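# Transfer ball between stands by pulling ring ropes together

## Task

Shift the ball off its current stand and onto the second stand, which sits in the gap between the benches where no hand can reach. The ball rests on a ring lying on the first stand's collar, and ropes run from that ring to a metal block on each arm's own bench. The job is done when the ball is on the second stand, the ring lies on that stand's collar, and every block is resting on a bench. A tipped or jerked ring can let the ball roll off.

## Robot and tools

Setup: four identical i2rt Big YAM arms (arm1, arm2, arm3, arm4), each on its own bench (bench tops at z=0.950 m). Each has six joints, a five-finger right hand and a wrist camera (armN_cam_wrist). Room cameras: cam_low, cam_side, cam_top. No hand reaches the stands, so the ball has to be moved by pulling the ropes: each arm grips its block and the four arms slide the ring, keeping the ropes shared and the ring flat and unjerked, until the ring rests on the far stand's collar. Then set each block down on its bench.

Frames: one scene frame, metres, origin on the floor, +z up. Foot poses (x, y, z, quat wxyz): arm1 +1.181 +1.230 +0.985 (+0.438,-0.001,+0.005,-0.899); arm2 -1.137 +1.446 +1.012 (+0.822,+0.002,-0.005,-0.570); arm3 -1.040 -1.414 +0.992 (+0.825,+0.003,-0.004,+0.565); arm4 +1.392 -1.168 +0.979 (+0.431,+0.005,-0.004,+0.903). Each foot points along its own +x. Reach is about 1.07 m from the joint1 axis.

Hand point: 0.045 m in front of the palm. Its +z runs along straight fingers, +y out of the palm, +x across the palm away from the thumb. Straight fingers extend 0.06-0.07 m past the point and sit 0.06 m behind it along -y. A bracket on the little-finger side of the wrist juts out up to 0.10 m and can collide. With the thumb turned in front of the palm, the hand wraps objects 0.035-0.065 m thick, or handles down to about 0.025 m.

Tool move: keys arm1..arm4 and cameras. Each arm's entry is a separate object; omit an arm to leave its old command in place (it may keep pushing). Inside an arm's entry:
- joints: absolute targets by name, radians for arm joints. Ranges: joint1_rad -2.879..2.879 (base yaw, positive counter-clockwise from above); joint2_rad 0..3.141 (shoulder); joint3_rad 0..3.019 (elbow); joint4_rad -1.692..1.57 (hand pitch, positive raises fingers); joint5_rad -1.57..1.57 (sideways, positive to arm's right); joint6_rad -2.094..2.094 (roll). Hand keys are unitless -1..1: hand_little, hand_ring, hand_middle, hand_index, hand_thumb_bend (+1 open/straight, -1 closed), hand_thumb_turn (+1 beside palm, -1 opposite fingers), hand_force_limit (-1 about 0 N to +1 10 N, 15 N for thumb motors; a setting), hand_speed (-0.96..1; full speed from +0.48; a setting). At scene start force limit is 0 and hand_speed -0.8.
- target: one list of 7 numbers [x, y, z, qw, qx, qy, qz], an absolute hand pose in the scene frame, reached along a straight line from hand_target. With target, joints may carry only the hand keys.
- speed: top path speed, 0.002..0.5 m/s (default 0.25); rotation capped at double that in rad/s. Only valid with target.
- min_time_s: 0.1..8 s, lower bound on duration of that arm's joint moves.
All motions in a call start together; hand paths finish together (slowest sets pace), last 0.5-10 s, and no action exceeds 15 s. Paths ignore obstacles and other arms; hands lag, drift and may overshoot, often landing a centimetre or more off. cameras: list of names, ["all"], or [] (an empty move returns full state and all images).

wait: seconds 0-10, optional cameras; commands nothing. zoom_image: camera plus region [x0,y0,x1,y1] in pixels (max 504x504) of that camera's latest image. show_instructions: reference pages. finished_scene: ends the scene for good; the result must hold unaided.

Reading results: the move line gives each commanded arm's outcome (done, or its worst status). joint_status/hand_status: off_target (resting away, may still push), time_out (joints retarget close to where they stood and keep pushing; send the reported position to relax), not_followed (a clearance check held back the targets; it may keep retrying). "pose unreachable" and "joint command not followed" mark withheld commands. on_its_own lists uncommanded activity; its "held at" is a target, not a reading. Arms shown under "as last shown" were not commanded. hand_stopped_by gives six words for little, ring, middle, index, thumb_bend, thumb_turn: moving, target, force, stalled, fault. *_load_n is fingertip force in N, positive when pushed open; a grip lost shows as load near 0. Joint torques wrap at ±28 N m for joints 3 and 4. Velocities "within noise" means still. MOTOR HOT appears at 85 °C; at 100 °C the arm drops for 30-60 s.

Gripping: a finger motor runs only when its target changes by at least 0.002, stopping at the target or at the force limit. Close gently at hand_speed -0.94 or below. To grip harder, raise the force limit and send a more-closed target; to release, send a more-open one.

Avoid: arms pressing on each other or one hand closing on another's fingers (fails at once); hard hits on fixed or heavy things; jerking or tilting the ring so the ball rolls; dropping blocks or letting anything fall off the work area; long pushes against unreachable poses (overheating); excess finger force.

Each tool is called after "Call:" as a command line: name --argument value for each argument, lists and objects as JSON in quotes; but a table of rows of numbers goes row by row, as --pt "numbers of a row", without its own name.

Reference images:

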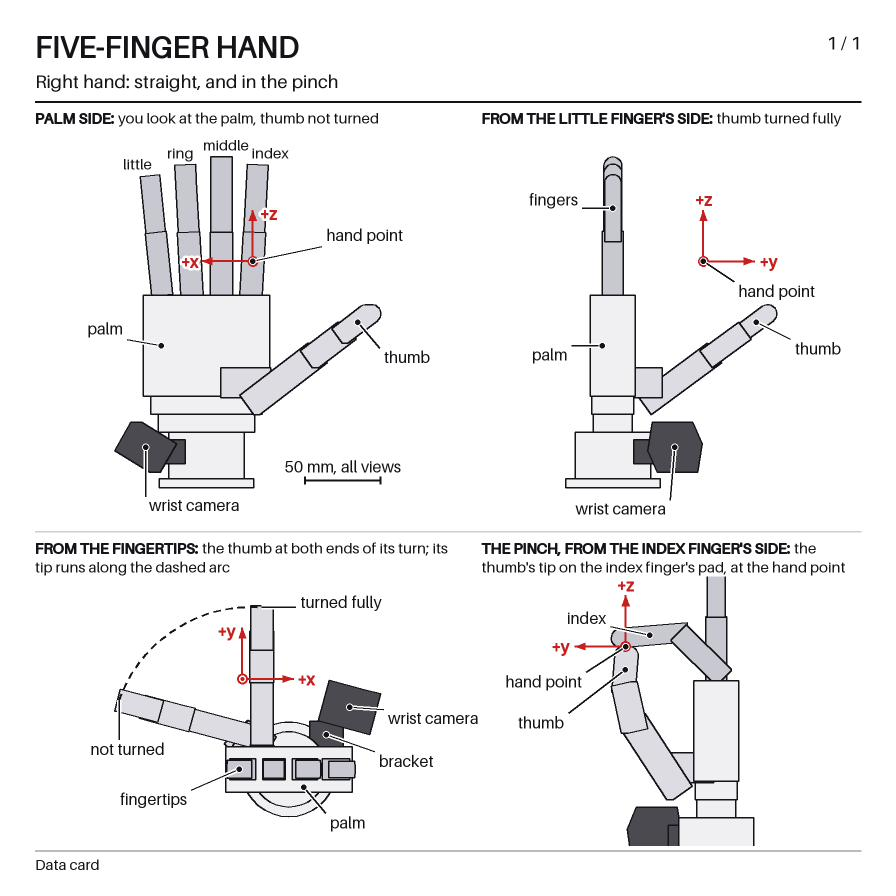

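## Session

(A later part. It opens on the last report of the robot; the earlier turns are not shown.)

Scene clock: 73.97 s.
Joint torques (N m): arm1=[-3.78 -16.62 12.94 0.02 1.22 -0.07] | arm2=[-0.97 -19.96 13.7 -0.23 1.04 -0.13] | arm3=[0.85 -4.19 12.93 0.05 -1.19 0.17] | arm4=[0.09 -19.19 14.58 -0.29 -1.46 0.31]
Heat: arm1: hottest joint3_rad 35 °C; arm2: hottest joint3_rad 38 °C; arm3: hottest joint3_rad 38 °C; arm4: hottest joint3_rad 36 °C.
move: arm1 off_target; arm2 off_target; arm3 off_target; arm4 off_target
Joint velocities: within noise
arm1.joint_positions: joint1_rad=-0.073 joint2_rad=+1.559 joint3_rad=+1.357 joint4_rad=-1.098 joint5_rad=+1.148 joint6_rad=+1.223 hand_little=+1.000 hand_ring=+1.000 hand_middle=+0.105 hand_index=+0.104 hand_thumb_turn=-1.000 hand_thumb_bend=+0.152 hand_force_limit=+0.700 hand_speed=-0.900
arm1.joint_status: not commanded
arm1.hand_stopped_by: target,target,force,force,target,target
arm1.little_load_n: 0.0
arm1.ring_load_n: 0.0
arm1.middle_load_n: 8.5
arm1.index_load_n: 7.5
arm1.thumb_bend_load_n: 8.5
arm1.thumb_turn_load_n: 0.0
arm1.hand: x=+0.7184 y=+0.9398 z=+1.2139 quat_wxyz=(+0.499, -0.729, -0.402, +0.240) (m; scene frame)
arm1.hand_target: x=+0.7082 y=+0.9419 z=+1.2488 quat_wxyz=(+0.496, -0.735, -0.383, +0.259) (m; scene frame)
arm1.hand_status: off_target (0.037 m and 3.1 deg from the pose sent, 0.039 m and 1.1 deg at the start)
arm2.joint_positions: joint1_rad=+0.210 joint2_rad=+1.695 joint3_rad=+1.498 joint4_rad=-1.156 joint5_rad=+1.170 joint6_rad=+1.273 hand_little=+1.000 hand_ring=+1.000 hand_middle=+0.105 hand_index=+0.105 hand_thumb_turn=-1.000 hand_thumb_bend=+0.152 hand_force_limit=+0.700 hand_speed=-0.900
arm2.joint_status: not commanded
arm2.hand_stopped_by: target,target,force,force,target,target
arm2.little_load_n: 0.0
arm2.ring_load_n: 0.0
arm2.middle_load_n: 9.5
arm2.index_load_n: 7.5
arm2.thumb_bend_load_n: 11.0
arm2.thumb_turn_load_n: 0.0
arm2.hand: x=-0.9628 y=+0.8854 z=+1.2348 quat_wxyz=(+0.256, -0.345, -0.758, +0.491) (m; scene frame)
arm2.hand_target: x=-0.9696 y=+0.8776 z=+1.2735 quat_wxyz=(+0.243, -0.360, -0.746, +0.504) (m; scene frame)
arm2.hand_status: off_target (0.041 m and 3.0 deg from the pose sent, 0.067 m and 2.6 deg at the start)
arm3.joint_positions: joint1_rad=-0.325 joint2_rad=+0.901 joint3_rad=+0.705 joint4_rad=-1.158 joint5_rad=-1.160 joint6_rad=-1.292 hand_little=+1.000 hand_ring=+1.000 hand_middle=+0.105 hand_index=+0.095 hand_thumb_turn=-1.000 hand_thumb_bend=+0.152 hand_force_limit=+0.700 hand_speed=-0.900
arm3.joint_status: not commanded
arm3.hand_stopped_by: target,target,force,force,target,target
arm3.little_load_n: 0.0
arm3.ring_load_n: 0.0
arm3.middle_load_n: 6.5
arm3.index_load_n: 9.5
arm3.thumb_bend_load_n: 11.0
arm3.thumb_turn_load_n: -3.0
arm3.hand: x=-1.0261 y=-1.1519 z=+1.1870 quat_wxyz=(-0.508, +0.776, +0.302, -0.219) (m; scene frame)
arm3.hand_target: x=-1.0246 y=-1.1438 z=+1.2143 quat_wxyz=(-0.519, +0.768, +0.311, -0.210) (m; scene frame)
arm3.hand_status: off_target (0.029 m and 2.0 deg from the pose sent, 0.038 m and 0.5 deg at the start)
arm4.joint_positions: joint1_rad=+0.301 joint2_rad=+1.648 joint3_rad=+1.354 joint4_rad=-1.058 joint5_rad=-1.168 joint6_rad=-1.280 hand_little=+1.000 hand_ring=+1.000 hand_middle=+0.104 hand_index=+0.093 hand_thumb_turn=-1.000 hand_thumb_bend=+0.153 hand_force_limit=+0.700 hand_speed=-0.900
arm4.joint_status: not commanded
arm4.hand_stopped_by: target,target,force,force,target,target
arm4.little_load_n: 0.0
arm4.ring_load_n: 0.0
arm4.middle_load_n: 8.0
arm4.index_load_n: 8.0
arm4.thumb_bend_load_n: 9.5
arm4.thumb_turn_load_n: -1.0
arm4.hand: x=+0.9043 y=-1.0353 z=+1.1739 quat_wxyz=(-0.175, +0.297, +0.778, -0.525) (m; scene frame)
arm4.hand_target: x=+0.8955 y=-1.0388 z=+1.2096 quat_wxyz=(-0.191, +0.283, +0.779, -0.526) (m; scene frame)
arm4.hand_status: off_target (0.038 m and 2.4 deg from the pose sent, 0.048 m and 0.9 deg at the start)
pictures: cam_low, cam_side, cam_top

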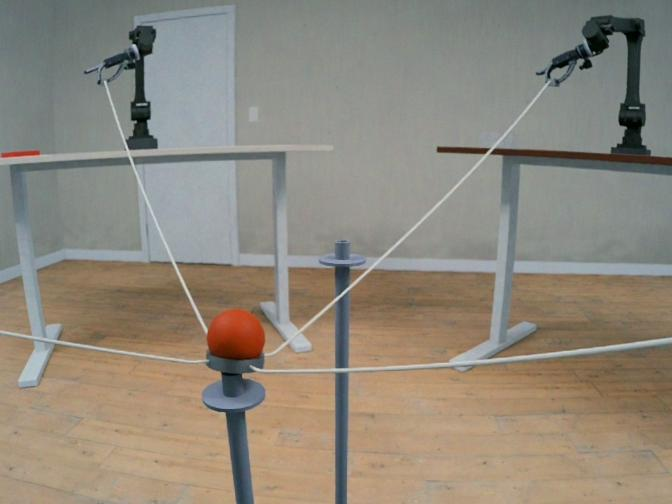

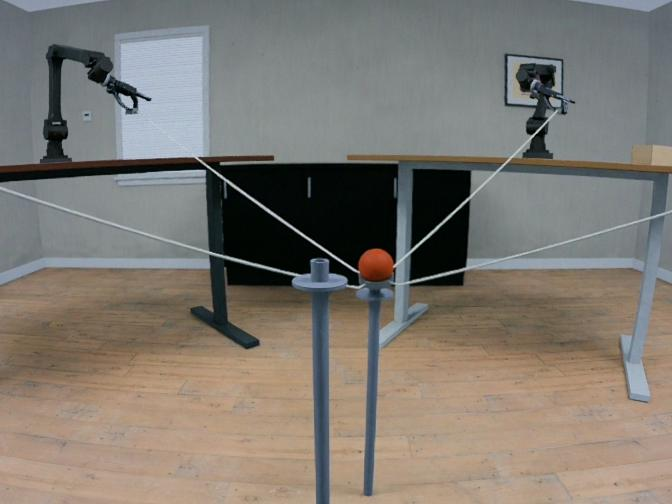

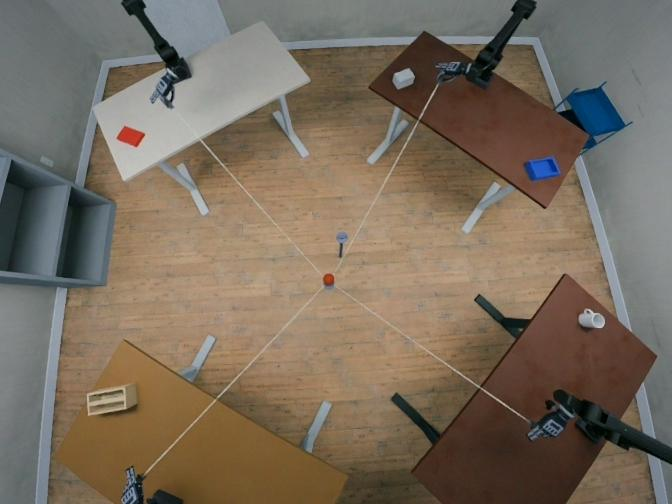

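Call:
move --arm1 '{"target":[0.707,0.941,1.299,0.4960,-0.7353,-0.3828,0.2582],"speed":0.03}' --arm2 '{"target":[-0.969,0.876,1.324,0.2429,-0.3601,-0.7467,0.5037],"speed":0.03}' --arm3 '{"target":[-1.024,-1.143,1.265,0.5185,-0.7686,-0.3105,0.2095],"speed":0.03}' --arm4 '{"target":[0.894,-1.038,1.260,0.1912,-0.2835,-0.7790,0.5255],"speed":0.03}' --cameras '["cam_low","cam_side","cam_top"]'

Call:
zoom_image --camera "cam_low" --region '[150, 240, 310, 380]'

Call:
zoom_image --camera "cam_side" --region '[290, 200, 450, 320]'

Scene clock: 78.63 s.
Joint torques (N m): arm1=[-3.84 -16.38 14.17 -0.14 1.32 -0.09] | arm2=[-0.97 -20.37 14.04 -0.28 1.12 -0.13] | arm3=[0.79 -4.48 13.33 -0.05 -1.24 0.18] | arm4=[-0.03 -19.66 15.09 -0.59 -1.52 0.32]
Heat: arm1: hottest joint3_rad 36 °C; arm2: hottest joint3_rad 39 °C; arm3: hottest joint3_rad 39 °C; arm4: hottest joint3_rad 38 °C.
move: arm1 off_target; arm2 off_target; arm3 off_target; arm4 off_target
Joint velocities: within noise
arm1.joint_positions: joint1_rad=-0.073 joint2_rad=+1.549 joint3_rad=+1.459 joint4_rad=-1.221 joint5_rad=+1.146 joint6_rad=+1.221 hand_little=+1.000 hand_ring=+1.000 hand_middle=+0.105 hand_index=+0.104 hand_thumb_turn=-1.000 hand_thumb_bend=+0.152 hand_force_limit=+0.700 hand_speed=-0.900
arm1.joint_status: not commanded
arm1.hand_stopped_by: target,target,force,force,target,target
arm1.little_load_n: 0.0
arm1.ring_load_n: 0.0
arm1.middle_load_n: 8.5
arm1.index_load_n: 8.0
arm1.thumb_bend_load_n: 8.5
arm1.thumb_turn_load_n: 0.5
arm1.hand: x=+0.7188 y=+0.9391 z=+1.2559 quat_wxyz=(+0.500, -0.728, -0.406, +0.235) (m; scene frame)
arm1.hand_target: x=+0.7089 y=+0.9425 z=+1.2985 quat_wxyz=(+0.496, -0.735, -0.383, +0.259) (m; scene frame)
arm1.hand_status: off_target (0.045 m and 3.9 deg from the pose sent, 0.086 m and 3.2 deg at the start)
arm2.joint_positions: joint1_rad=+0.210 joint2_rad=+1.692 joint3_rad=+1.619 joint4_rad=-1.284 joint5_rad=+1.168 joint6_rad=+1.273 hand_little=+1.000 hand_ring=+1.000 hand_middle=+0.105 hand_index=+0.105 hand_thumb_turn=-1.000 hand_thumb_bend=+0.152 hand_force_limit=+0.700 hand_speed=-0.900
arm2.joint_status: not commanded
arm2.hand_stopped_by: target,target,force,force,target,target
arm2.little_load_n: 0.0
arm2.ring_load_n: 0.0
arm2.middle_load_n: 9.0
arm2.index_load_n: 7.5
arm2.thumb_bend_load_n: 11.0
arm2.thumb_turn_load_n: 1.0
arm2.hand: x=-0.9605 y=+0.8818 z=+1.2816 quat_wxyz=(+0.257, -0.344, -0.759, +0.490) (m; scene frame)
arm2.hand_target: x=-0.9697 y=+0.8777 z=+1.3233 quat_wxyz=(+0.243, -0.360, -0.747, +0.504) (m; scene frame)
arm2.hand_status: off_target (0.044 m and 3.2 deg from the pose sent, 0.090 m and 3.0 deg at the start)
arm3.joint_positions: joint1_rad=-0.325 joint2_rad=+0.895 joint3_rad=+0.828 joint4_rad=-1.289 joint5_rad=-1.158 joint6_rad=-1.292 hand_little=+1.000 hand_ring=+1.000 hand_middle=+0.105 hand_index=+0.095 hand_thumb_turn=-1.000 hand_thumb_bend=+0.152 hand_force_limit=+0.700 hand_speed=-0.900
arm3.joint_status: not commanded
arm3.hand_stopped_by: target,target,force,force,target,target
arm3.little_load_n: 0.0
arm3.ring_load_n: 0.0
arm3.middle_load_n: 6.0
arm3.index_load_n: 8.5
arm3.thumb_bend_load_n: 11.0
arm3.thumb_turn_load_n: -3.0
arm3.hand: x=-1.0235 y=-1.1492 z=+1.2344 quat_wxyz=(-0.508, +0.777, +0.302, -0.219) (m; scene frame)
arm3.hand_target: x=-1.0246 y=-1.1439 z=+1.2640 quat_wxyz=(-0.519, +0.768, +0.311, -0.210) (m; scene frame)
arm3.hand_status: off_target (0.031 m and 2.2 deg from the pose sent, 0.079 m and 2.0 deg at the start)
arm4.joint_positions: joint1_rad=+0.301 joint2_rad=+1.635 joint3_rad=+1.459 joint4_rad=-1.184 joint5_rad=-1.167 joint6_rad=-1.280 hand_little=+1.000 hand_ring=+1.000 hand_middle=+0.104 hand_index=+0.093 hand_thumb_turn=-1.000 hand_thumb_bend=+0.153 hand_force_limit=+0.700 hand_speed=-0.900
arm4.joint_status: not commanded
arm4.hand_stopped_by: target,target,force,force,target,target
arm4.little_load_n: 0.0
arm4.ring_load_n: 0.0
arm4.middle_load_n: 8.0
arm4.index_load_n: 8.0
arm4.thumb_bend_load_n: 9.5
arm4.thumb_turn_load_n: -1.5
arm4.hand: x=+0.9012 y=-1.0334 z=+1.2193 quat_wxyz=(-0.172, +0.299, +0.778, -0.525) (m; scene frame)
arm4.hand_target: x=+0.8957 y=-1.0389 z=+1.2592 quat_wxyz=(-0.191, +0.283, +0.779, -0.526) (m; scene frame)
arm4.hand_status: off_target (0.042 m and 2.8 deg from the pose sent, 0.087 m and 2.4 deg at the start)
pictures: cam_low, cam_side, cam_top

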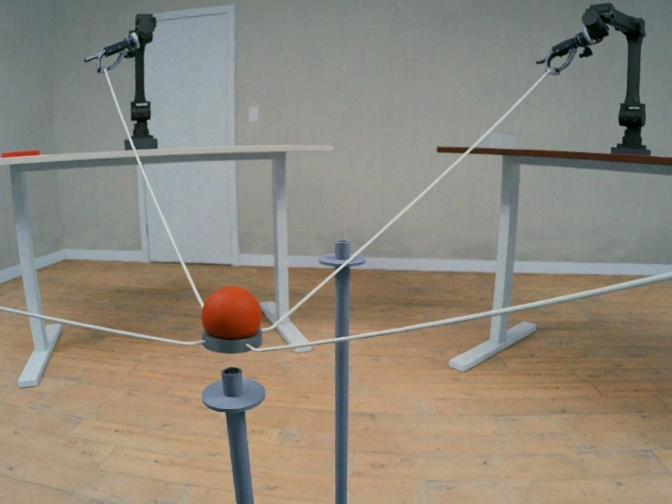

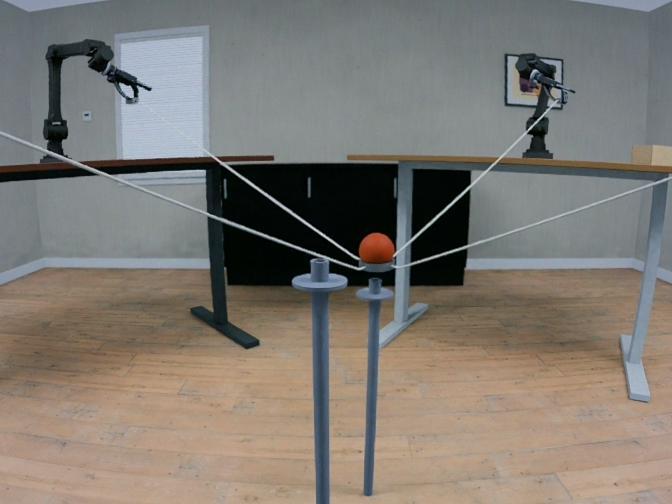

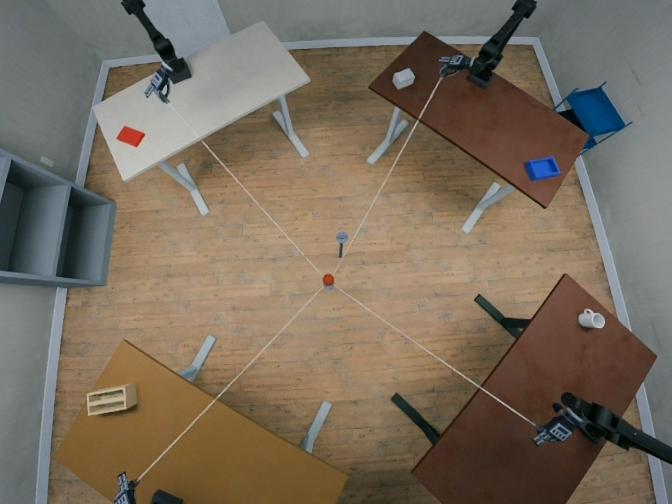

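Scaled by 3.150 from the camera's 672x504 image, which has a finer 960x720 frame.

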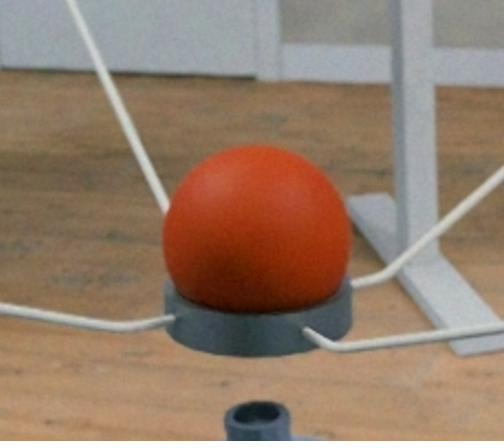

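Scaled by 3.150 from the camera's 672x504 image, which has a finer 960x720 frame.

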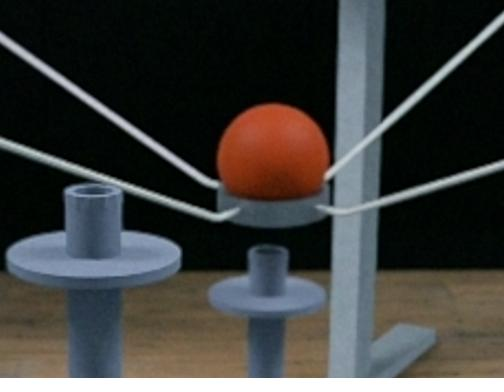

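Call:
move --arm1 '{"target":[0.747,1.008,1.343,0.4978,-0.7380,-0.3776,0.2547],"speed":0.035}' --arm2 '{"target":[-0.984,0.918,1.363,0.2301,-0.3411,-0.7556,0.5097],"speed":0.035}' --arm3 '{"target":[-0.984,-1.081,1.314,0.5146,-0.7628,-0.3246,0.2189],"speed":0.035}' --arm4 '{"target":[0.888,-1.003,1.311,0.2036,-0.3018,-0.7720,0.5208],"speed":0.035}' --cameras '["cam_low","cam_side","cam_top"]'

Call:
zoom_image --camera "cam_low" --region '[180, 210, 380, 350]'

Call:
zoom_image --camera "cam_side" --region '[270, 190, 450, 320]'

Scene clock: 83.90 s.
Joint torques (N m): arm1=[-3.72 -12.92 8.21 0.24 1.16 -0.06] | arm2=[0.03 -19.02 9.46 0.06 1.27 -0.22] | arm3=[0.91 -6.18 13.42 0.06 -1.31 -0.03] | arm4=[-0.79 -17.08 15.54 -0.44 -1.63 0.25]
Heat: arm1: hottest joint3_rad 36 °C; arm2: hottest joint3_rad 40 °C; arm3: hottest joint3_rad 40 °C; arm4: hottest joint3_rad 39 °C.
move: arm1 off_target; arm2 off_target; arm3 off_target; arm4 off_target
Joint velocities: within noise
arm1.joint_positions: joint1_rad=-0.114 joint2_rad=+1.358 joint3_rad=+1.459 joint4_rad=-1.280 joint5_rad=+1.138 joint6_rad=+1.161 hand_little=+1.000 hand_ring=+1.000 hand_middle=+0.105 hand_index=+0.104 hand_thumb_turn=-1.000 hand_thumb_bend=+0.152 hand_force_limit=+0.700 hand_speed=-0.900
arm1.joint_status: not commanded
arm1.hand_stopped_by: target,target,force,force,target,target
arm1.little_load_n: 0.0
arm1.ring_load_n: 0.0
arm1.middle_load_n: 8.5
arm1.index_load_n: 7.0
arm1.thumb_bend_load_n: 8.5
arm1.thumb_turn_load_n: 0.0
arm1.hand: x=+0.7439 y=+0.9927 z=+1.3410 quat_wxyz=(+0.491, -0.738, -0.380, +0.263) (m; scene frame)
arm1.hand_target: x=+0.7470 y=+1.0076 z=+1.3429 quat_wxyz=(+0.498, -0.738, -0.378, +0.255) (m; scene frame)
arm1.hand_status: off_target (0.016 m and 1.2 deg from the pose sent, 0.115 m and 4.1 deg at the start)
arm2.joint_positions: joint1_rad=+0.210 joint2_rad=+1.560 joint3_rad=+1.604 joint4_rad=-1.284 joint5_rad=+1.151 joint6_rad=+1.194 hand_little=+1.000 hand_ring=+1.000 hand_middle=+0.105 hand_index=+0.105 hand_thumb_turn=-1.000 hand_thumb_bend=+0.152 hand_force_limit=+0.700 hand_speed=-0.900
arm2.joint_status: not commanded
arm2.hand_stopped_by: target,target,force,force,target,target
arm2.little_load_n: 0.0
arm2.ring_load_n: 0.0
arm2.middle_load_n: 8.0
arm2.index_load_n: 6.0
arm2.thumb_bend_load_n: 11.5
arm2.thumb_turn_load_n: 2.5
arm2.hand: x=-0.9746 y=+0.9080 z=+1.3404 quat_wxyz=(+0.231, -0.343, -0.760, +0.501) (m; scene frame)
arm2.hand_target: x=-0.9839 y=+0.9177 z=+1.3624 quat_wxyz=(+0.230, -0.341, -0.755, +0.510) (m; scene frame)
arm2.hand_status: off_target (0.026 m and 1.1 deg from the pose sent, 0.092 m and 3.8 deg at the start)
arm3.joint_positions: joint1_rad=-0.298 joint2_rad=+1.110 joint3_rad=+1.095 joint4_rad=-1.351 joint5_rad=-1.158 joint6_rad=-1.292 hand_little=+1.000 hand_ring=+1.000 hand_middle=+0.105 hand_index=+0.095 hand_thumb_turn=-1.000 hand_thumb_bend=+0.152 hand_force_limit=+0.700 hand_speed=-0.900
arm3.joint_status: not commanded
arm3.hand_stopped_by: target,target,force,force,target,target
arm3.little_load_n: 0.0
arm3.ring_load_n: 0.0
arm3.middle_load_n: 6.0
arm3.index_load_n: 9.0
arm3.thumb_bend_load_n: 11.0
arm3.thumb_turn_load_n: -2.5
arm3.hand: x=-0.9841 y=-1.0903 z=+1.2864 quat_wxyz=(-0.503, +0.774, +0.310, -0.230) (m; scene frame)
arm3.hand_target: x=-0.9845 y=-1.0823 z=+1.3133 quat_wxyz=(-0.515, +0.763, +0.324, -0.219) (m; scene frame)
arm3.hand_status: off_target (0.029 m and 2.8 deg from the pose sent, 0.112 m and 3.1 deg at the start)
arm4.joint_positions: joint1_rad=+0.261 joint2_rad=+1.647 joint3_rad=+1.647 joint4_rad=-1.331 joint5_rad=-1.165 joint6_rad=-1.280 hand_little=+1.000 hand_ring=+1.000 hand_middle=+0.104 hand_index=+0.093 hand_thumb_turn=-1.000 hand_thumb_bend=+0.153 hand_force_limit=+0.700 hand_speed=-0.900
arm4.joint_status: not commanded
arm4.hand_stopped_by: target,target,force,force,target,target
arm4.little_load_n: 0.5
arm4.ring_load_n: -0.5
arm4.middle_load_n: 6.5
arm4.index_load_n: 8.0
arm4.thumb_bend_load_n: 9.5
arm4.thumb_turn_load_n: -1.5
arm4.hand: x=+0.8943 y=-1.0049 z=+1.2849 quat_wxyz=(-0.194, +0.307, +0.775, -0.517) (m; scene frame)
arm4.hand_target: x=+0.8891 y=-1.0037 z=+1.3105 quat_wxyz=(-0.205, +0.302, +0.772, -0.521) (m; scene frame)
arm4.hand_status: off_target (0.027 m and 1.3 deg from the pose sent, 0.098 m and 3.7 deg at the start)
pictures: cam_low, cam_side, cam_top

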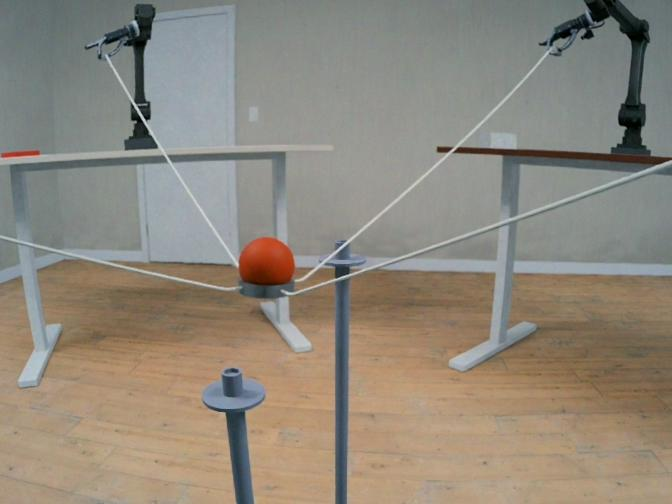

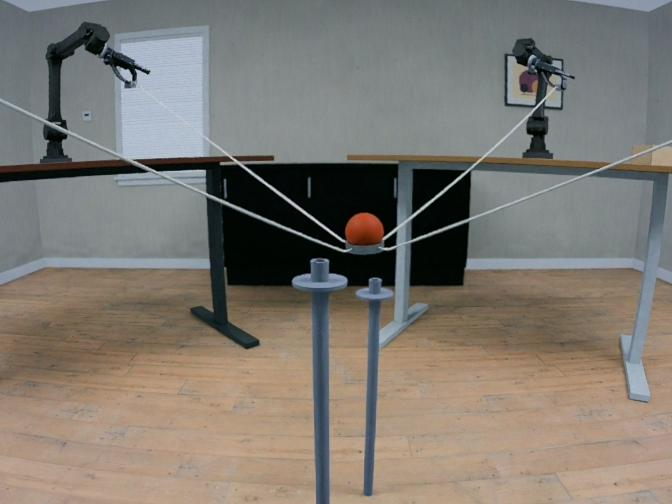

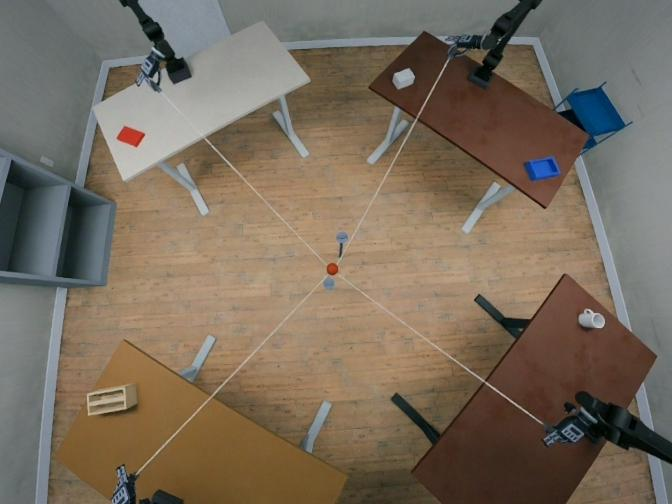

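Scaled by 2.520 from the camera's 672x504 image, which has a finer 960x720 frame.

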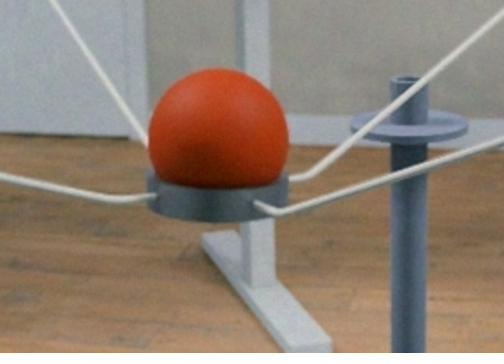

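Scaled by 2.800 from the camera's 672x504 image, which has a finer 960x720 frame.

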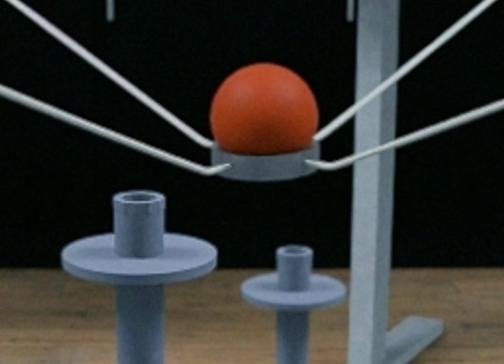

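Call:
move --arm1 '{"target":[0.802,1.091,1.337,0.4987,-0.7393,-0.3750,0.2530],"speed":0.035}' --arm2 '{"target":[-0.998,0.974,1.374,0.2203,-0.3265,-0.7619,0.5140],"speed":0.035}' --arm3 '{"target":[-0.943,-1.017,1.350,0.5132,-0.7609,-0.3292,0.2221],"speed":0.035}' --arm4 '{"target":[0.882,-0.960,1.336,0.2140,-0.3173,-0.7659,0.5166],"speed":0.035}' --cameras '["cam_low","cam_side","cam_top"]'

Call:
zoom_image --camera "cam_low" --region '[200, 160, 400, 300]'

Call:
zoom_image --camera "cam_side" --region '[250, 170, 430, 300]'

Scene clock: 88.17 s.
Joint torques (N m): arm1=[-3.84 -8.53 8.55 1.21 1.22 -0.08] | arm2=[0.44 -16.09 9.5 -0.17 1.28 -0.16] | arm3=[0.97 -9.58 13.41 0.05 -1.26 0.1] | arm4=[-0.85 -18.32 15.53 -0.49 -1.8 0.13]
Heat: arm1: hottest joint3_rad 36 °C; arm2: hottest joint3_rad 40 °C; arm3: hottest joint3_rad 40 °C; arm4: hottest joint3_rad 40 °C.
move: arm1 off_target; arm2 off_target; arm3 off_target; arm4 off_target
Joint velocities: within noise
arm1.joint_positions: joint1_rad=-0.176 joint2_rad=+1.088 joint3_rad=+1.212 joint4_rad=-1.219 joint5_rad=+1.111 joint6_rad=+1.043 hand_little=+1.000 hand_ring=+1.000 hand_middle=+0.105 hand_index=+0.104 hand_thumb_turn=-1.000 hand_thumb_bend=+0.152 hand_force_limit=+0.700 hand_speed=-0.900
arm1.joint_status: not commanded
arm1.hand_stopped_by: target,target,force,force,target,target
arm1.little_load_n: 0.0
arm1.ring_load_n: -0.5
arm1.middle_load_n: 8.5
arm1.index_load_n: 7.0
arm1.thumb_bend_load_n: 9.0
arm1.thumb_turn_load_n: 0.5
arm1.hand: x=+0.8011 y=+1.0792 z=+1.3327 quat_wxyz=(+0.494, -0.738, -0.385, +0.252) (m; scene frame)
arm1.hand_target: x=+0.8022 y=+1.0908 z=+1.3369 quat_wxyz=(+0.499, -0.739, -0.375, +0.253) (m; scene frame)
arm1.hand_status: off_target (0.013 m and 1.3 deg from the pose sent, 0.114 m and 1.5 deg at the start)
arm2.joint_positions: joint1_rad=+0.242 joint2_rad=+1.402 joint3_rad=+1.472 joint4_rad=-1.298 joint5_rad=+1.151 joint6_rad=+1.189 hand_little=+1.000 hand_ring=+1.000 hand_middle=+0.105 hand_index=+0.105 hand_thumb_turn=-1.000 hand_thumb_bend=+0.152 hand_force_limit=+0.700 hand_speed=-0.900
arm2.joint_status: not commanded
arm2.hand_stopped_by: target,target,force,force,target,target
arm2.little_load_n: 0.0
arm2.ring_load_n: 0.0
arm2.middle_load_n: 8.0
arm2.index_load_n: 6.0
arm2.thumb_bend_load_n: 11.5
arm2.thumb_turn_load_n: 2.5
arm2.hand: x=-0.9910 y=+0.9625 z=+1.3562 quat_wxyz=(+0.220, -0.331, -0.765, +0.507) (m; scene frame)
arm2.hand_target: x=-0.9980 y=+0.9736 z=+1.3736 quat_wxyz=(+0.220, -0.327, -0.762, +0.514) (m; scene frame)
arm2.hand_status: off_target (0.022 m and 1.0 deg from the pose sent, 0.078 m and 2.7 deg at the start)
arm3.joint_positions: joint1_rad=-0.282 joint2_rad=+1.322 joint3_rad=+1.356 joint4_rad=-1.392 joint5_rad=-1.158 joint6_rad=-1.292 hand_little=+1.000 hand_ring=+1.000 hand_middle=+0.105 hand_index=+0.095 hand_thumb_turn=-1.000 hand_thumb_bend=+0.152 hand_force_limit=+0.700 hand_speed=-0.900
arm3.joint_status: not commanded
arm3.hand_stopped_by: target,target,force,force,target,target
arm3.little_load_n: 0.0
arm3.ring_load_n: 0.0
arm3.middle_load_n: 6.0
arm3.index_load_n: 9.0
arm3.thumb_bend_load_n: 11.0
arm3.thumb_turn_load_n: -2.5
arm3.hand: x=-0.9400 y=-1.0248 z=+1.3203 quat_wxyz=(-0.502, +0.770, +0.318, -0.231) (m; scene frame)
arm3.hand_target: x=-0.9437 y=-1.0185 z=+1.3492 quat_wxyz=(-0.514, +0.761, +0.329, -0.222) (m; scene frame)
arm3.hand_status: off_target (0.031 m and 2.3 deg from the pose sent, 0.105 m and 3.1 deg at the start)
arm4.joint_positions: joint1_rad=+0.204 joint2_rad=+1.731 joint3_rad=+1.825 joint4_rad=-1.466 joint5_rad=-1.165 joint6_rad=-1.309 hand_little=+1.000 hand_ring=+1.000 hand_middle=+0.104 hand_index=+0.093 hand_thumb_turn=-1.000 hand_thumb_bend=+0.153 hand_force_limit=+0.700 hand_speed=-0.900
arm4.joint_status: not commanded
arm4.hand_stopped_by: target,target,force,force,target,target
arm4.little_load_n: 0.0
arm4.ring_load_n: 0.0
arm4.middle_load_n: 6.5
arm4.index_load_n: 8.0
arm4.thumb_bend_load_n: 9.5
arm4.thumb_turn_load_n: -2.0
arm4.hand: x=+0.8876 y=-0.9622 z=+1.3106 quat_wxyz=(-0.200, +0.328, +0.767, -0.514) (m; scene frame)
arm4.hand_target: x=+0.8831 y=-0.9608 z=+1.3355 quat_wxyz=(-0.215, +0.318, +0.766, -0.516) (m; scene frame)
arm4.hand_status: off_target (0.026 m and 2.1 deg from the pose sent, 0.069 m and 2.8 deg at the start)
pictures: cam_low, cam_side, cam_top

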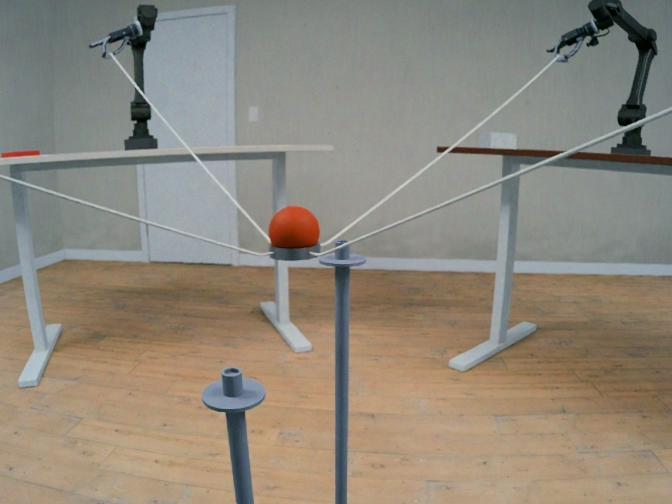

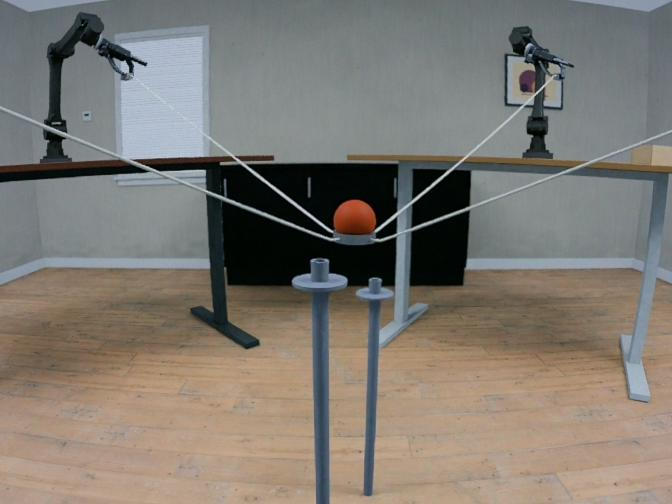

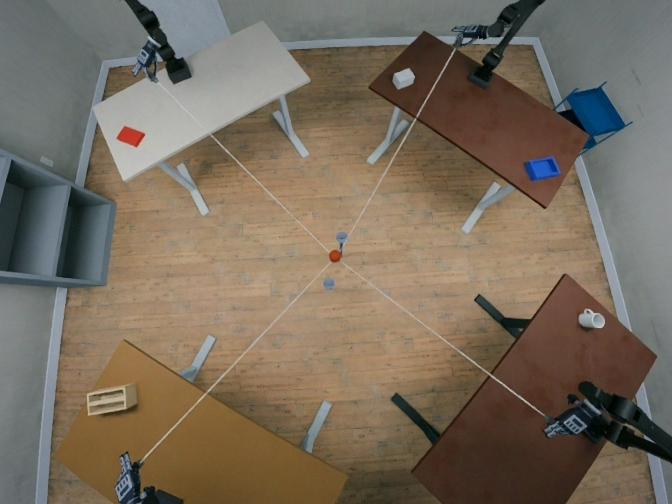

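Scaled by 2.520 from the camera's 672x504 image, which has a finer 960x720 frame.

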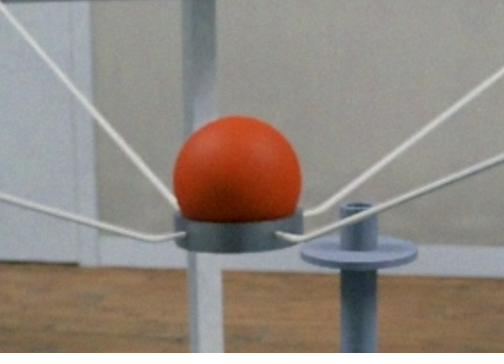

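Scaled by 2.800 from the camera's 672x504 image, which has a finer 960x720 frame.

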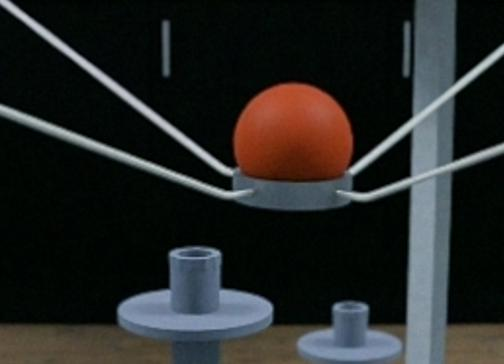

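Call:
move --arm1 '{"target":[0.8425,1.1615,1.349,0.4998,-0.7410,-0.3719,0.2509],"speed":0.035}' --arm2 '{"target":[-1.0126,1.021,1.373,0.2108,-0.3125,-0.7678,0.5179],"speed":0.035}' --arm3 '{"target":[-0.908,-0.959,1.375,0.5118,-0.7588,-0.3339,0.2252],"speed":0.035}' --arm4 '{"target":[0.8755,-0.924,1.365,0.2243,-0.3325,-0.7594,0.5122],"speed":0.035}' --cameras '["cam_low","cam_side","cam_top"]'

Call:
zoom_image --camera "cam_low" --region '[220, 140, 420, 280]'

Call:
zoom_image --camera "cam_side" --region '[250, 170, 430, 300]'

Call:
zoom_image --camera "cam_top" --region '[290, 200, 390, 300]'

Scene clock: 92.50 s.
Joint torques (N m): arm1=[-3.9 -4.89 8.69 1.42 1.16 -0.14] | arm2=[0.44 -13.63 9.48 -0.2 1.23 -0.18] | arm3=[0.97 -12.4 13.42 -0.02 -1.24 0.15] | arm4=[-0.85 -19.37 15.57 -0.55 -1.82 0.06]
Heat: arm1: hottest joint3_rad 36 °C; arm2: hottest joint3_rad 40 °C; arm3: hottest joint3_rad 41 °C; arm4: hottest joint3_rad 41 °C.
move: arm1 off_target; arm2 off_target; arm3 off_target; arm4 off_target
Joint velocities: within noise
arm1.joint_positions: joint1_rad=-0.287 joint2_rad=+0.867 joint3_rad=+1.100 joint4_rad=-1.164 joint5_rad=+1.054 joint6_rad=+0.857 hand_little=+1.000 hand_ring=+1.000 hand_middle=+0.105 hand_index=+0.104 hand_thumb_turn=-1.000 hand_thumb_bend=+0.152 hand_force_limit=+0.700 hand_speed=-0.900
arm1.joint_status: not commanded
arm1.hand_stopped_by: target,target,force,force,target,target
arm1.little_load_n: 0.0
arm1.ring_load_n: 0.0
arm1.middle_load_n: 8.0
arm1.index_load_n: 7.0
arm1.thumb_bend_load_n: 8.5
arm1.thumb_turn_load_n: 0.5
arm1.hand: x=+0.8407 y=+1.1509 z=+1.3459 quat_wxyz=(+0.494, -0.740, -0.383, +0.250) (m; scene frame)
arm1.hand_target: x=+0.8426 y=+1.1613 z=+1.3491 quat_wxyz=(+0.500, -0.741, -0.371, +0.251) (m; scene frame)
arm1.hand_status: off_target (0.011 m and 1.4 deg from the pose sent, 0.094 m and 1.7 deg at the start)
arm2.joint_positions: joint1_rad=+0.276 joint2_rad=+1.264 joint3_rad=+1.347 joint4_rad=-1.306 joint5_rad=+1.151 joint6_rad=+1.186 hand_little=+1.000 hand_ring=+1.000 hand_middle=+0.105 hand_index=+0.105 hand_thumb_turn=-1.000 hand_thumb_bend=+0.152 hand_force_limit=+0.700 hand_speed=-0.900
arm2.joint_status: not commanded
arm2.hand_stopped_by: target,target,force,force,target,target
arm2.little_load_n: 0.0
arm2.ring_load_n: 0.0
arm2.middle_load_n: 7.5
arm2.index_load_n: 6.0
arm2.thumb_bend_load_n: 11.5
arm2.thumb_turn_load_n: 2.5
arm2.hand: x=-1.0054 y=+1.0100 z=+1.3583 quat_wxyz=(+0.210, -0.318, -0.770, +0.512) (m; scene frame)
arm2.hand_target: x=-1.0127 y=+1.0205 z=+1.3725 quat_wxyz=(+0.211, -0.313, -0.768, +0.518) (m; scene frame)
arm2.hand_status: off_target (0.020 m and 1.0 deg from the pose sent, 0.065 m and 2.7 deg at the start)
arm3.joint_positions: joint1_rad=-0.267 joint2_rad=+1.512 joint3_rad=+1.612 joint4_rad=-1.454 joint5_rad=-1.158 joint6_rad=-1.291 hand_little=+1.000 hand_ring=+1.000 hand_middle=+0.105 hand_index=+0.095 hand_thumb_turn=-1.000 hand_thumb_bend=+0.152 hand_force_limit=+0.700 hand_speed=-0.900
arm3.joint_status: not commanded
arm3.hand_stopped_by: target,target,force,force,target,target
arm3.little_load_n: 0.0
arm3.ring_load_n: 0.0
arm3.middle_load_n: 6.0
arm3.index_load_n: 9.0
arm3.thumb_bend_load_n: 11.0
arm3.thumb_turn_load_n: -2.5
arm3.hand: x=-0.9028 y=-0.9656 z=+1.3442 quat_wxyz=(-0.502, +0.767, +0.325, -0.233) (m; scene frame)
arm3.hand_target: x=-0.9088 y=-0.9607 z=+1.3742 quat_wxyz=(-0.512, +0.759, +0.334, -0.225) (m; scene frame)
arm3.hand_status: off_target (0.032 m and 2.1 deg from the pose sent, 0.091 m and 2.5 deg at the start)
arm4.joint_positions: joint1_rad=+0.161 joint2_rad=+1.820 joint3_rad=+2.022 joint4_rad=-1.582 joint5_rad=-1.165 joint6_rad=-1.317 hand_little=+1.000 hand_ring=+1.000 hand_middle=+0.104 hand_index=+0.093 hand_thumb_turn=-1.000 hand_thumb_bend=+0.153 hand_force_limit=+0.700 hand_speed=-0.900
arm4.joint_status: not commanded
arm4.hand_stopped_by: target,target,force,force,target,target
arm4.little_load_n: 0.0
arm4.ring_load_n: 0.0
arm4.middle_load_n: 6.5
arm4.index_load_n: 8.0
arm4.thumb_bend_load_n: 10.0
arm4.thumb_turn_load_n: -2.0
arm4.hand: x=+0.8791 y=-0.9243 z=+1.3392 quat_wxyz=(-0.210, +0.344, +0.760, -0.510) (m; scene frame)
arm4.hand_target: x=+0.8767 y=-0.9248 z=+1.3645 quat_wxyz=(-0.226, +0.333, +0.759, -0.512) (m; scene frame)
arm4.hand_status: off_target (0.026 m and 2.1 deg from the pose sent, 0.067 m and 2.9 deg at the start)
pictures: cam_low, cam_side, cam_top

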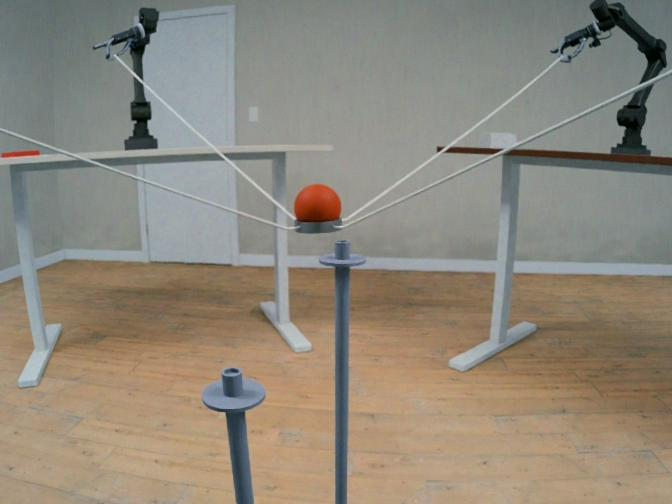

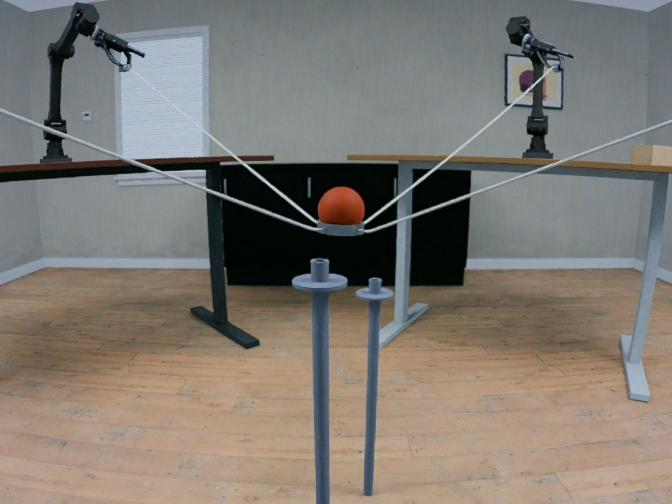

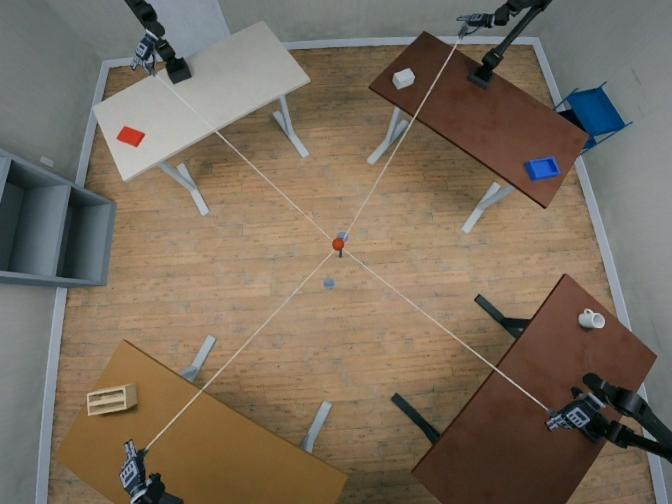

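Scaled by 2.520 from the camera's 672x504 image, which has a finer 960x720 frame.

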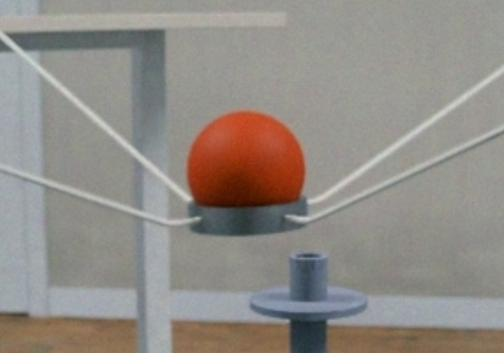

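Scaled by 2.800 from the camera's 672x504 image, which has a finer 960x720 frame.

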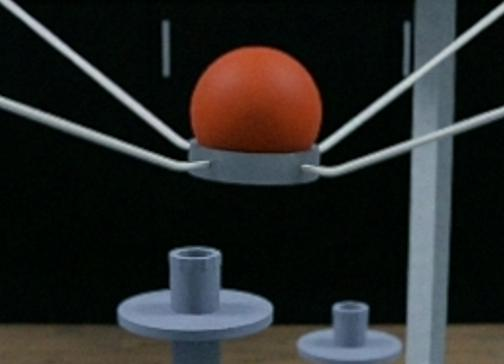

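Scaled by 5.040 from the camera's 672x504 image, which has a finer 960x720 frame.

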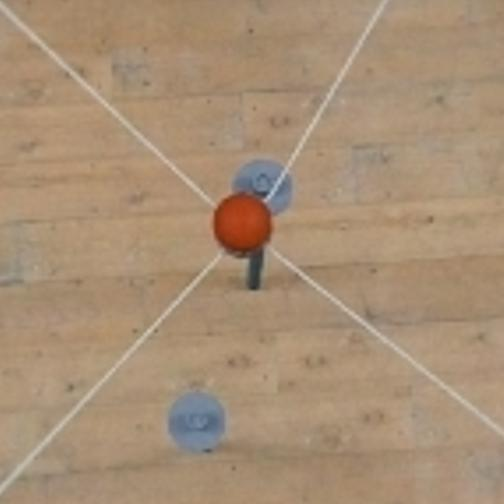

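Call:
move --arm1 '{"target":[0.8854,1.2289,1.351,0.5009,-0.7425,-0.3686,0.2486],"speed":0.035}' --arm2 '{"target":[-1.0164,1.0542,1.373,0.2009,-0.2978,-0.7737,0.5219],"speed":0.035}' --arm3 '{"target":[-0.8642,-0.893,1.374,0.5104,-0.7567,-0.3385,0.2283],"speed":0.035}' --arm4 '{"target":[0.8556,-0.9004,1.359,0.2386,-0.3537,-0.7498,0.5058],"speed":0.035}' --cameras '["cam_low","cam_side","cam_top"]'

Call:
zoom_image --camera "cam_low" --region '[260, 140, 420, 280]'

Call:
zoom_image --camera "cam_side" --region '[240, 160, 400, 300]'

Call:
zoom_image --camera "cam_top" --region '[300, 190, 380, 270]'

Scene clock: 97.50 s.
Joint torques (N m): arm1=[-4.07 -1.49 8.75 1.76 0.99 -0.11] | arm2=[0.44 -12.22 9.48 -0.24 1.32 -0.03] | arm3=[0.91 -15.68 13.3 0.12 -1.3 0.02] | arm4=[-0.79 -20.54 15.68 0.16 -1.64 0.45]
Heat: arm1: hottest joint3_rad 36 °C; arm2: hottest joint3_rad 40 °C; arm3: hottest joint3_rad 42 °C; arm4: hottest joint3_rad 41 °C.
move: arm1 done; arm2 off_target; arm3 off_target; arm4 off_target
Joint velocities: within noise
arm1.joint_positions: joint1_rad=-0.470 joint2_rad=+0.647 joint3_rad=+0.998 joint4_rad=-1.088 joint5_rad=+0.933 joint6_rad=+0.622 hand_little=+1.000 hand_ring=+1.000 hand_middle=+0.105 hand_index=+0.104 hand_thumb_turn=-1.000 hand_thumb_bend=+0.152 hand_force_limit=+0.700 hand_speed=-0.900
arm1.joint_status: not commanded
arm1.hand_stopped_by: target,target,force,force,target,target
arm1.little_load_n: 0.0
arm1.ring_load_n: 0.0
arm1.middle_load_n: 8.5
arm1.index_load_n: 7.0
arm1.thumb_bend_load_n: 9.0
arm1.thumb_turn_load_n: 0.5
arm1.hand: x=+0.8832 y=+1.2201 z=+1.3481 quat_wxyz=(+0.493, -0.742, -0.381, +0.247) (m; scene frame)
arm1.hand_target: x=+0.8856 y=+1.2287 z=+1.3511 quat_wxyz=(+0.501, -0.743, -0.368, +0.248) (m; scene frame)
arm1.hand_status: done (0.010 m and 1.7 deg from the pose sent, 0.090 m and 1.9 deg at the start)
arm2.joint_positions: joint1_rad=+0.321 joint2_rad=+1.178 joint3_rad=+1.280 joint4_rad=-1.337 joint5_rad=+1.150 joint6_rad=+1.186 hand_little=+1.000 hand_ring=+1.000 hand_middle=+0.105 hand_index=+0.105 hand_thumb_turn=-1.000 hand_thumb_bend=+0.152 hand_force_limit=+0.700 hand_speed=-0.900
arm2.joint_status: not commanded
arm2.hand_stopped_by: target,target,force,force,target,target
arm2.little_load_n: 0.0
arm2.ring_load_n: 0.0
arm2.middle_load_n: 8.0
arm2.index_load_n: 6.0
arm2.thumb_bend_load_n: 11.5
arm2.thumb_turn_load_n: 3.0
arm2.hand: x=-1.0085 y=+1.0444 z=+1.3585 quat_wxyz=(+0.203, -0.298, -0.779, +0.514) (m; scene frame)
arm2.hand_target: x=-1.0165 y=+1.0537 z=+1.3725 quat_wxyz=(+0.201, -0.298, -0.774, +0.522) (m; scene frame)
arm2.hand_status: off_target (0.019 m and 1.1 deg from the pose sent, 0.048 m and 2.8 deg at the start)
arm3.joint_positions: joint1_rad=-0.260 joint2_rad=+1.741 joint3_rad=+1.890 joint4_rad=-1.516 joint5_rad=-1.158 joint6_rad=-1.291 hand_little=+1.000 hand_ring=+1.000 hand_middle=+0.105 hand_index=+0.095 hand_thumb_turn=-1.000 hand_thumb_bend=+0.152 hand_force_limit=+0.700 hand_speed=-0.900
arm3.joint_status: not commanded
arm3.hand_stopped_by: target,target,force,force,target,target
arm3.little_load_n: 0.0
arm3.ring_load_n: 0.0
arm3.middle_load_n: 6.0
arm3.index_load_n: 9.0
arm3.thumb_bend_load_n: 11.0
arm3.thumb_turn_load_n: -2.5
arm3.hand: x=-0.8584 y=-0.8998 z=+1.3431 quat_wxyz=(-0.498, +0.768, +0.324, -0.240) (m; scene frame)
arm3.hand_target: x=-0.8649 y=-0.8947 z=+1.3733 quat_wxyz=(-0.511, +0.757, +0.338, -0.228) (m; scene frame)
arm3.hand_status: off_target (0.032 m and 2.9 deg from the pose sent, 0.087 m and 2.3 deg at the start)
arm4.joint_positions: joint1_rad=+0.151 joint2_rad=+1.862 joint3_rad=+2.056 joint4_rad=-1.492 joint5_rad=-1.155 joint6_rad=-1.237 hand_little=+1.000 hand_ring=+1.000 hand_middle=+0.104 hand_index=+0.093 hand_thumb_turn=-1.000 hand_thumb_bend=+0.153 hand_force_limit=+0.700 hand_speed=-0.900
arm4.joint_status: not commanded
arm4.hand_stopped_by: target,target,force,force,target,target
arm4.little_load_n: 0.0
arm4.ring_load_n: 0.0
arm4.middle_load_n: 6.5
arm4.index_load_n: 8.0
arm4.thumb_bend_load_n: 10.0
arm4.thumb_turn_load_n: -2.0
arm4.hand: x=+0.8610 y=-0.9011 z=+1.3306 quat_wxyz=(-0.224, +0.358, +0.754, -0.503) (m; scene frame)
arm4.hand_target: x=+0.8570 y=-0.9015 z=+1.3585 quat_wxyz=(-0.239, +0.353, +0.750, -0.506) (m; scene frame)
arm4.hand_status: off_target (0.029 m and 1.8 deg from the pose sent, 0.039 m and 3.7 deg at the start)
pictures: cam_low, cam_side, cam_top

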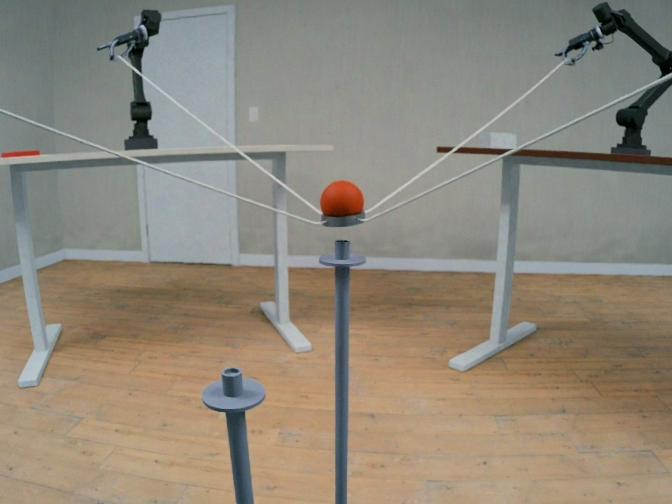

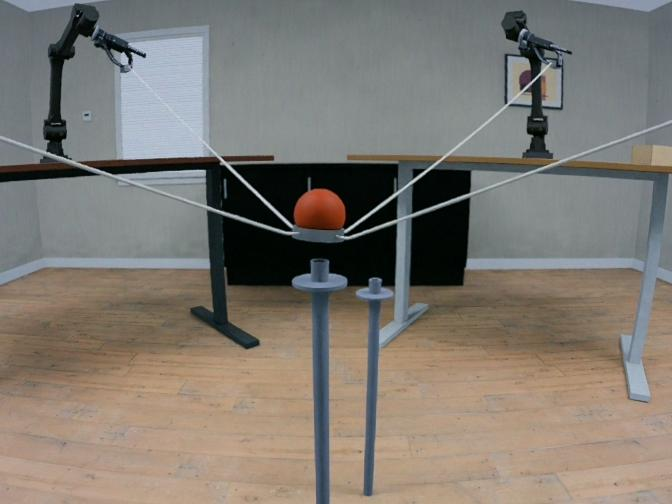

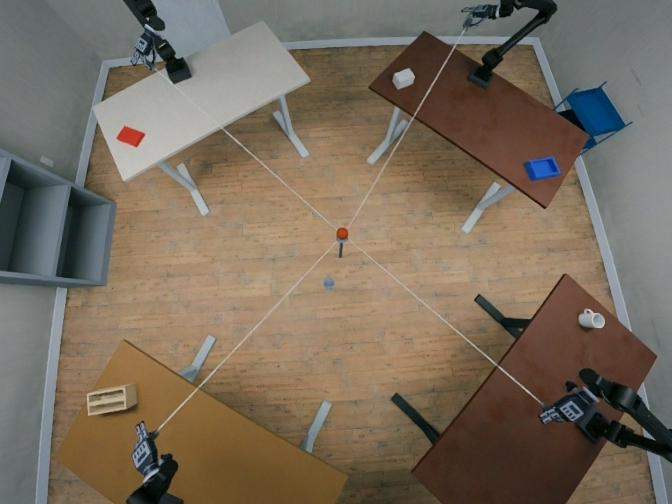

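Scaled by 3.150 from the camera's 672x504 image, which has a finer 960x720 frame.

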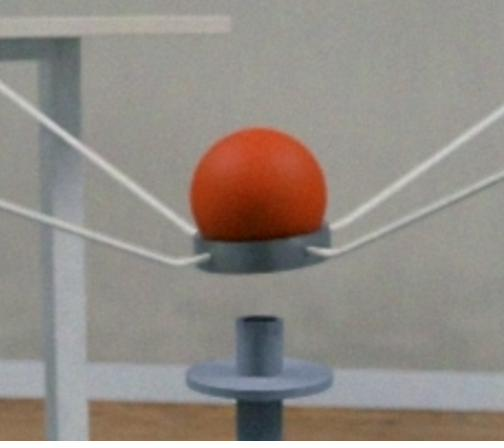

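Scaled by 3.150 from the camera's 672x504 image, which has a finer 960x720 frame.

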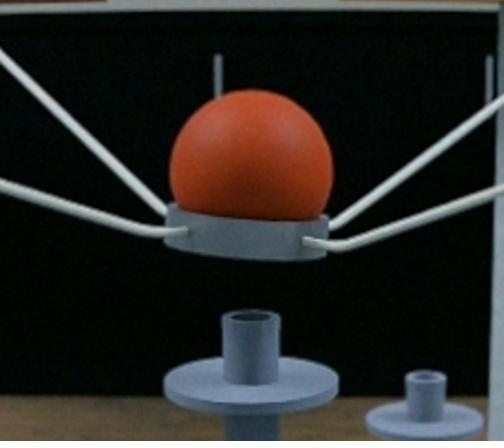

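Scaled by 6.300 from the camera's 672x504 image, which has a finer 960x720 frame.

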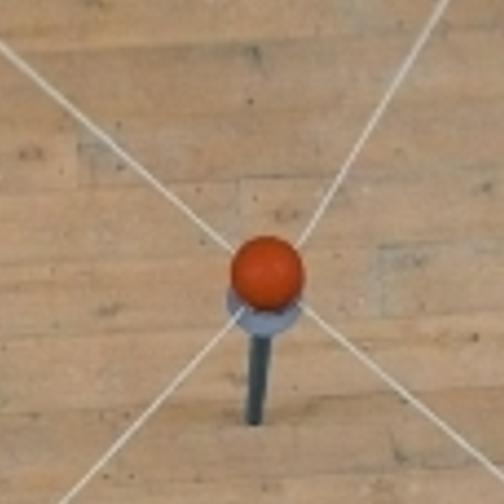

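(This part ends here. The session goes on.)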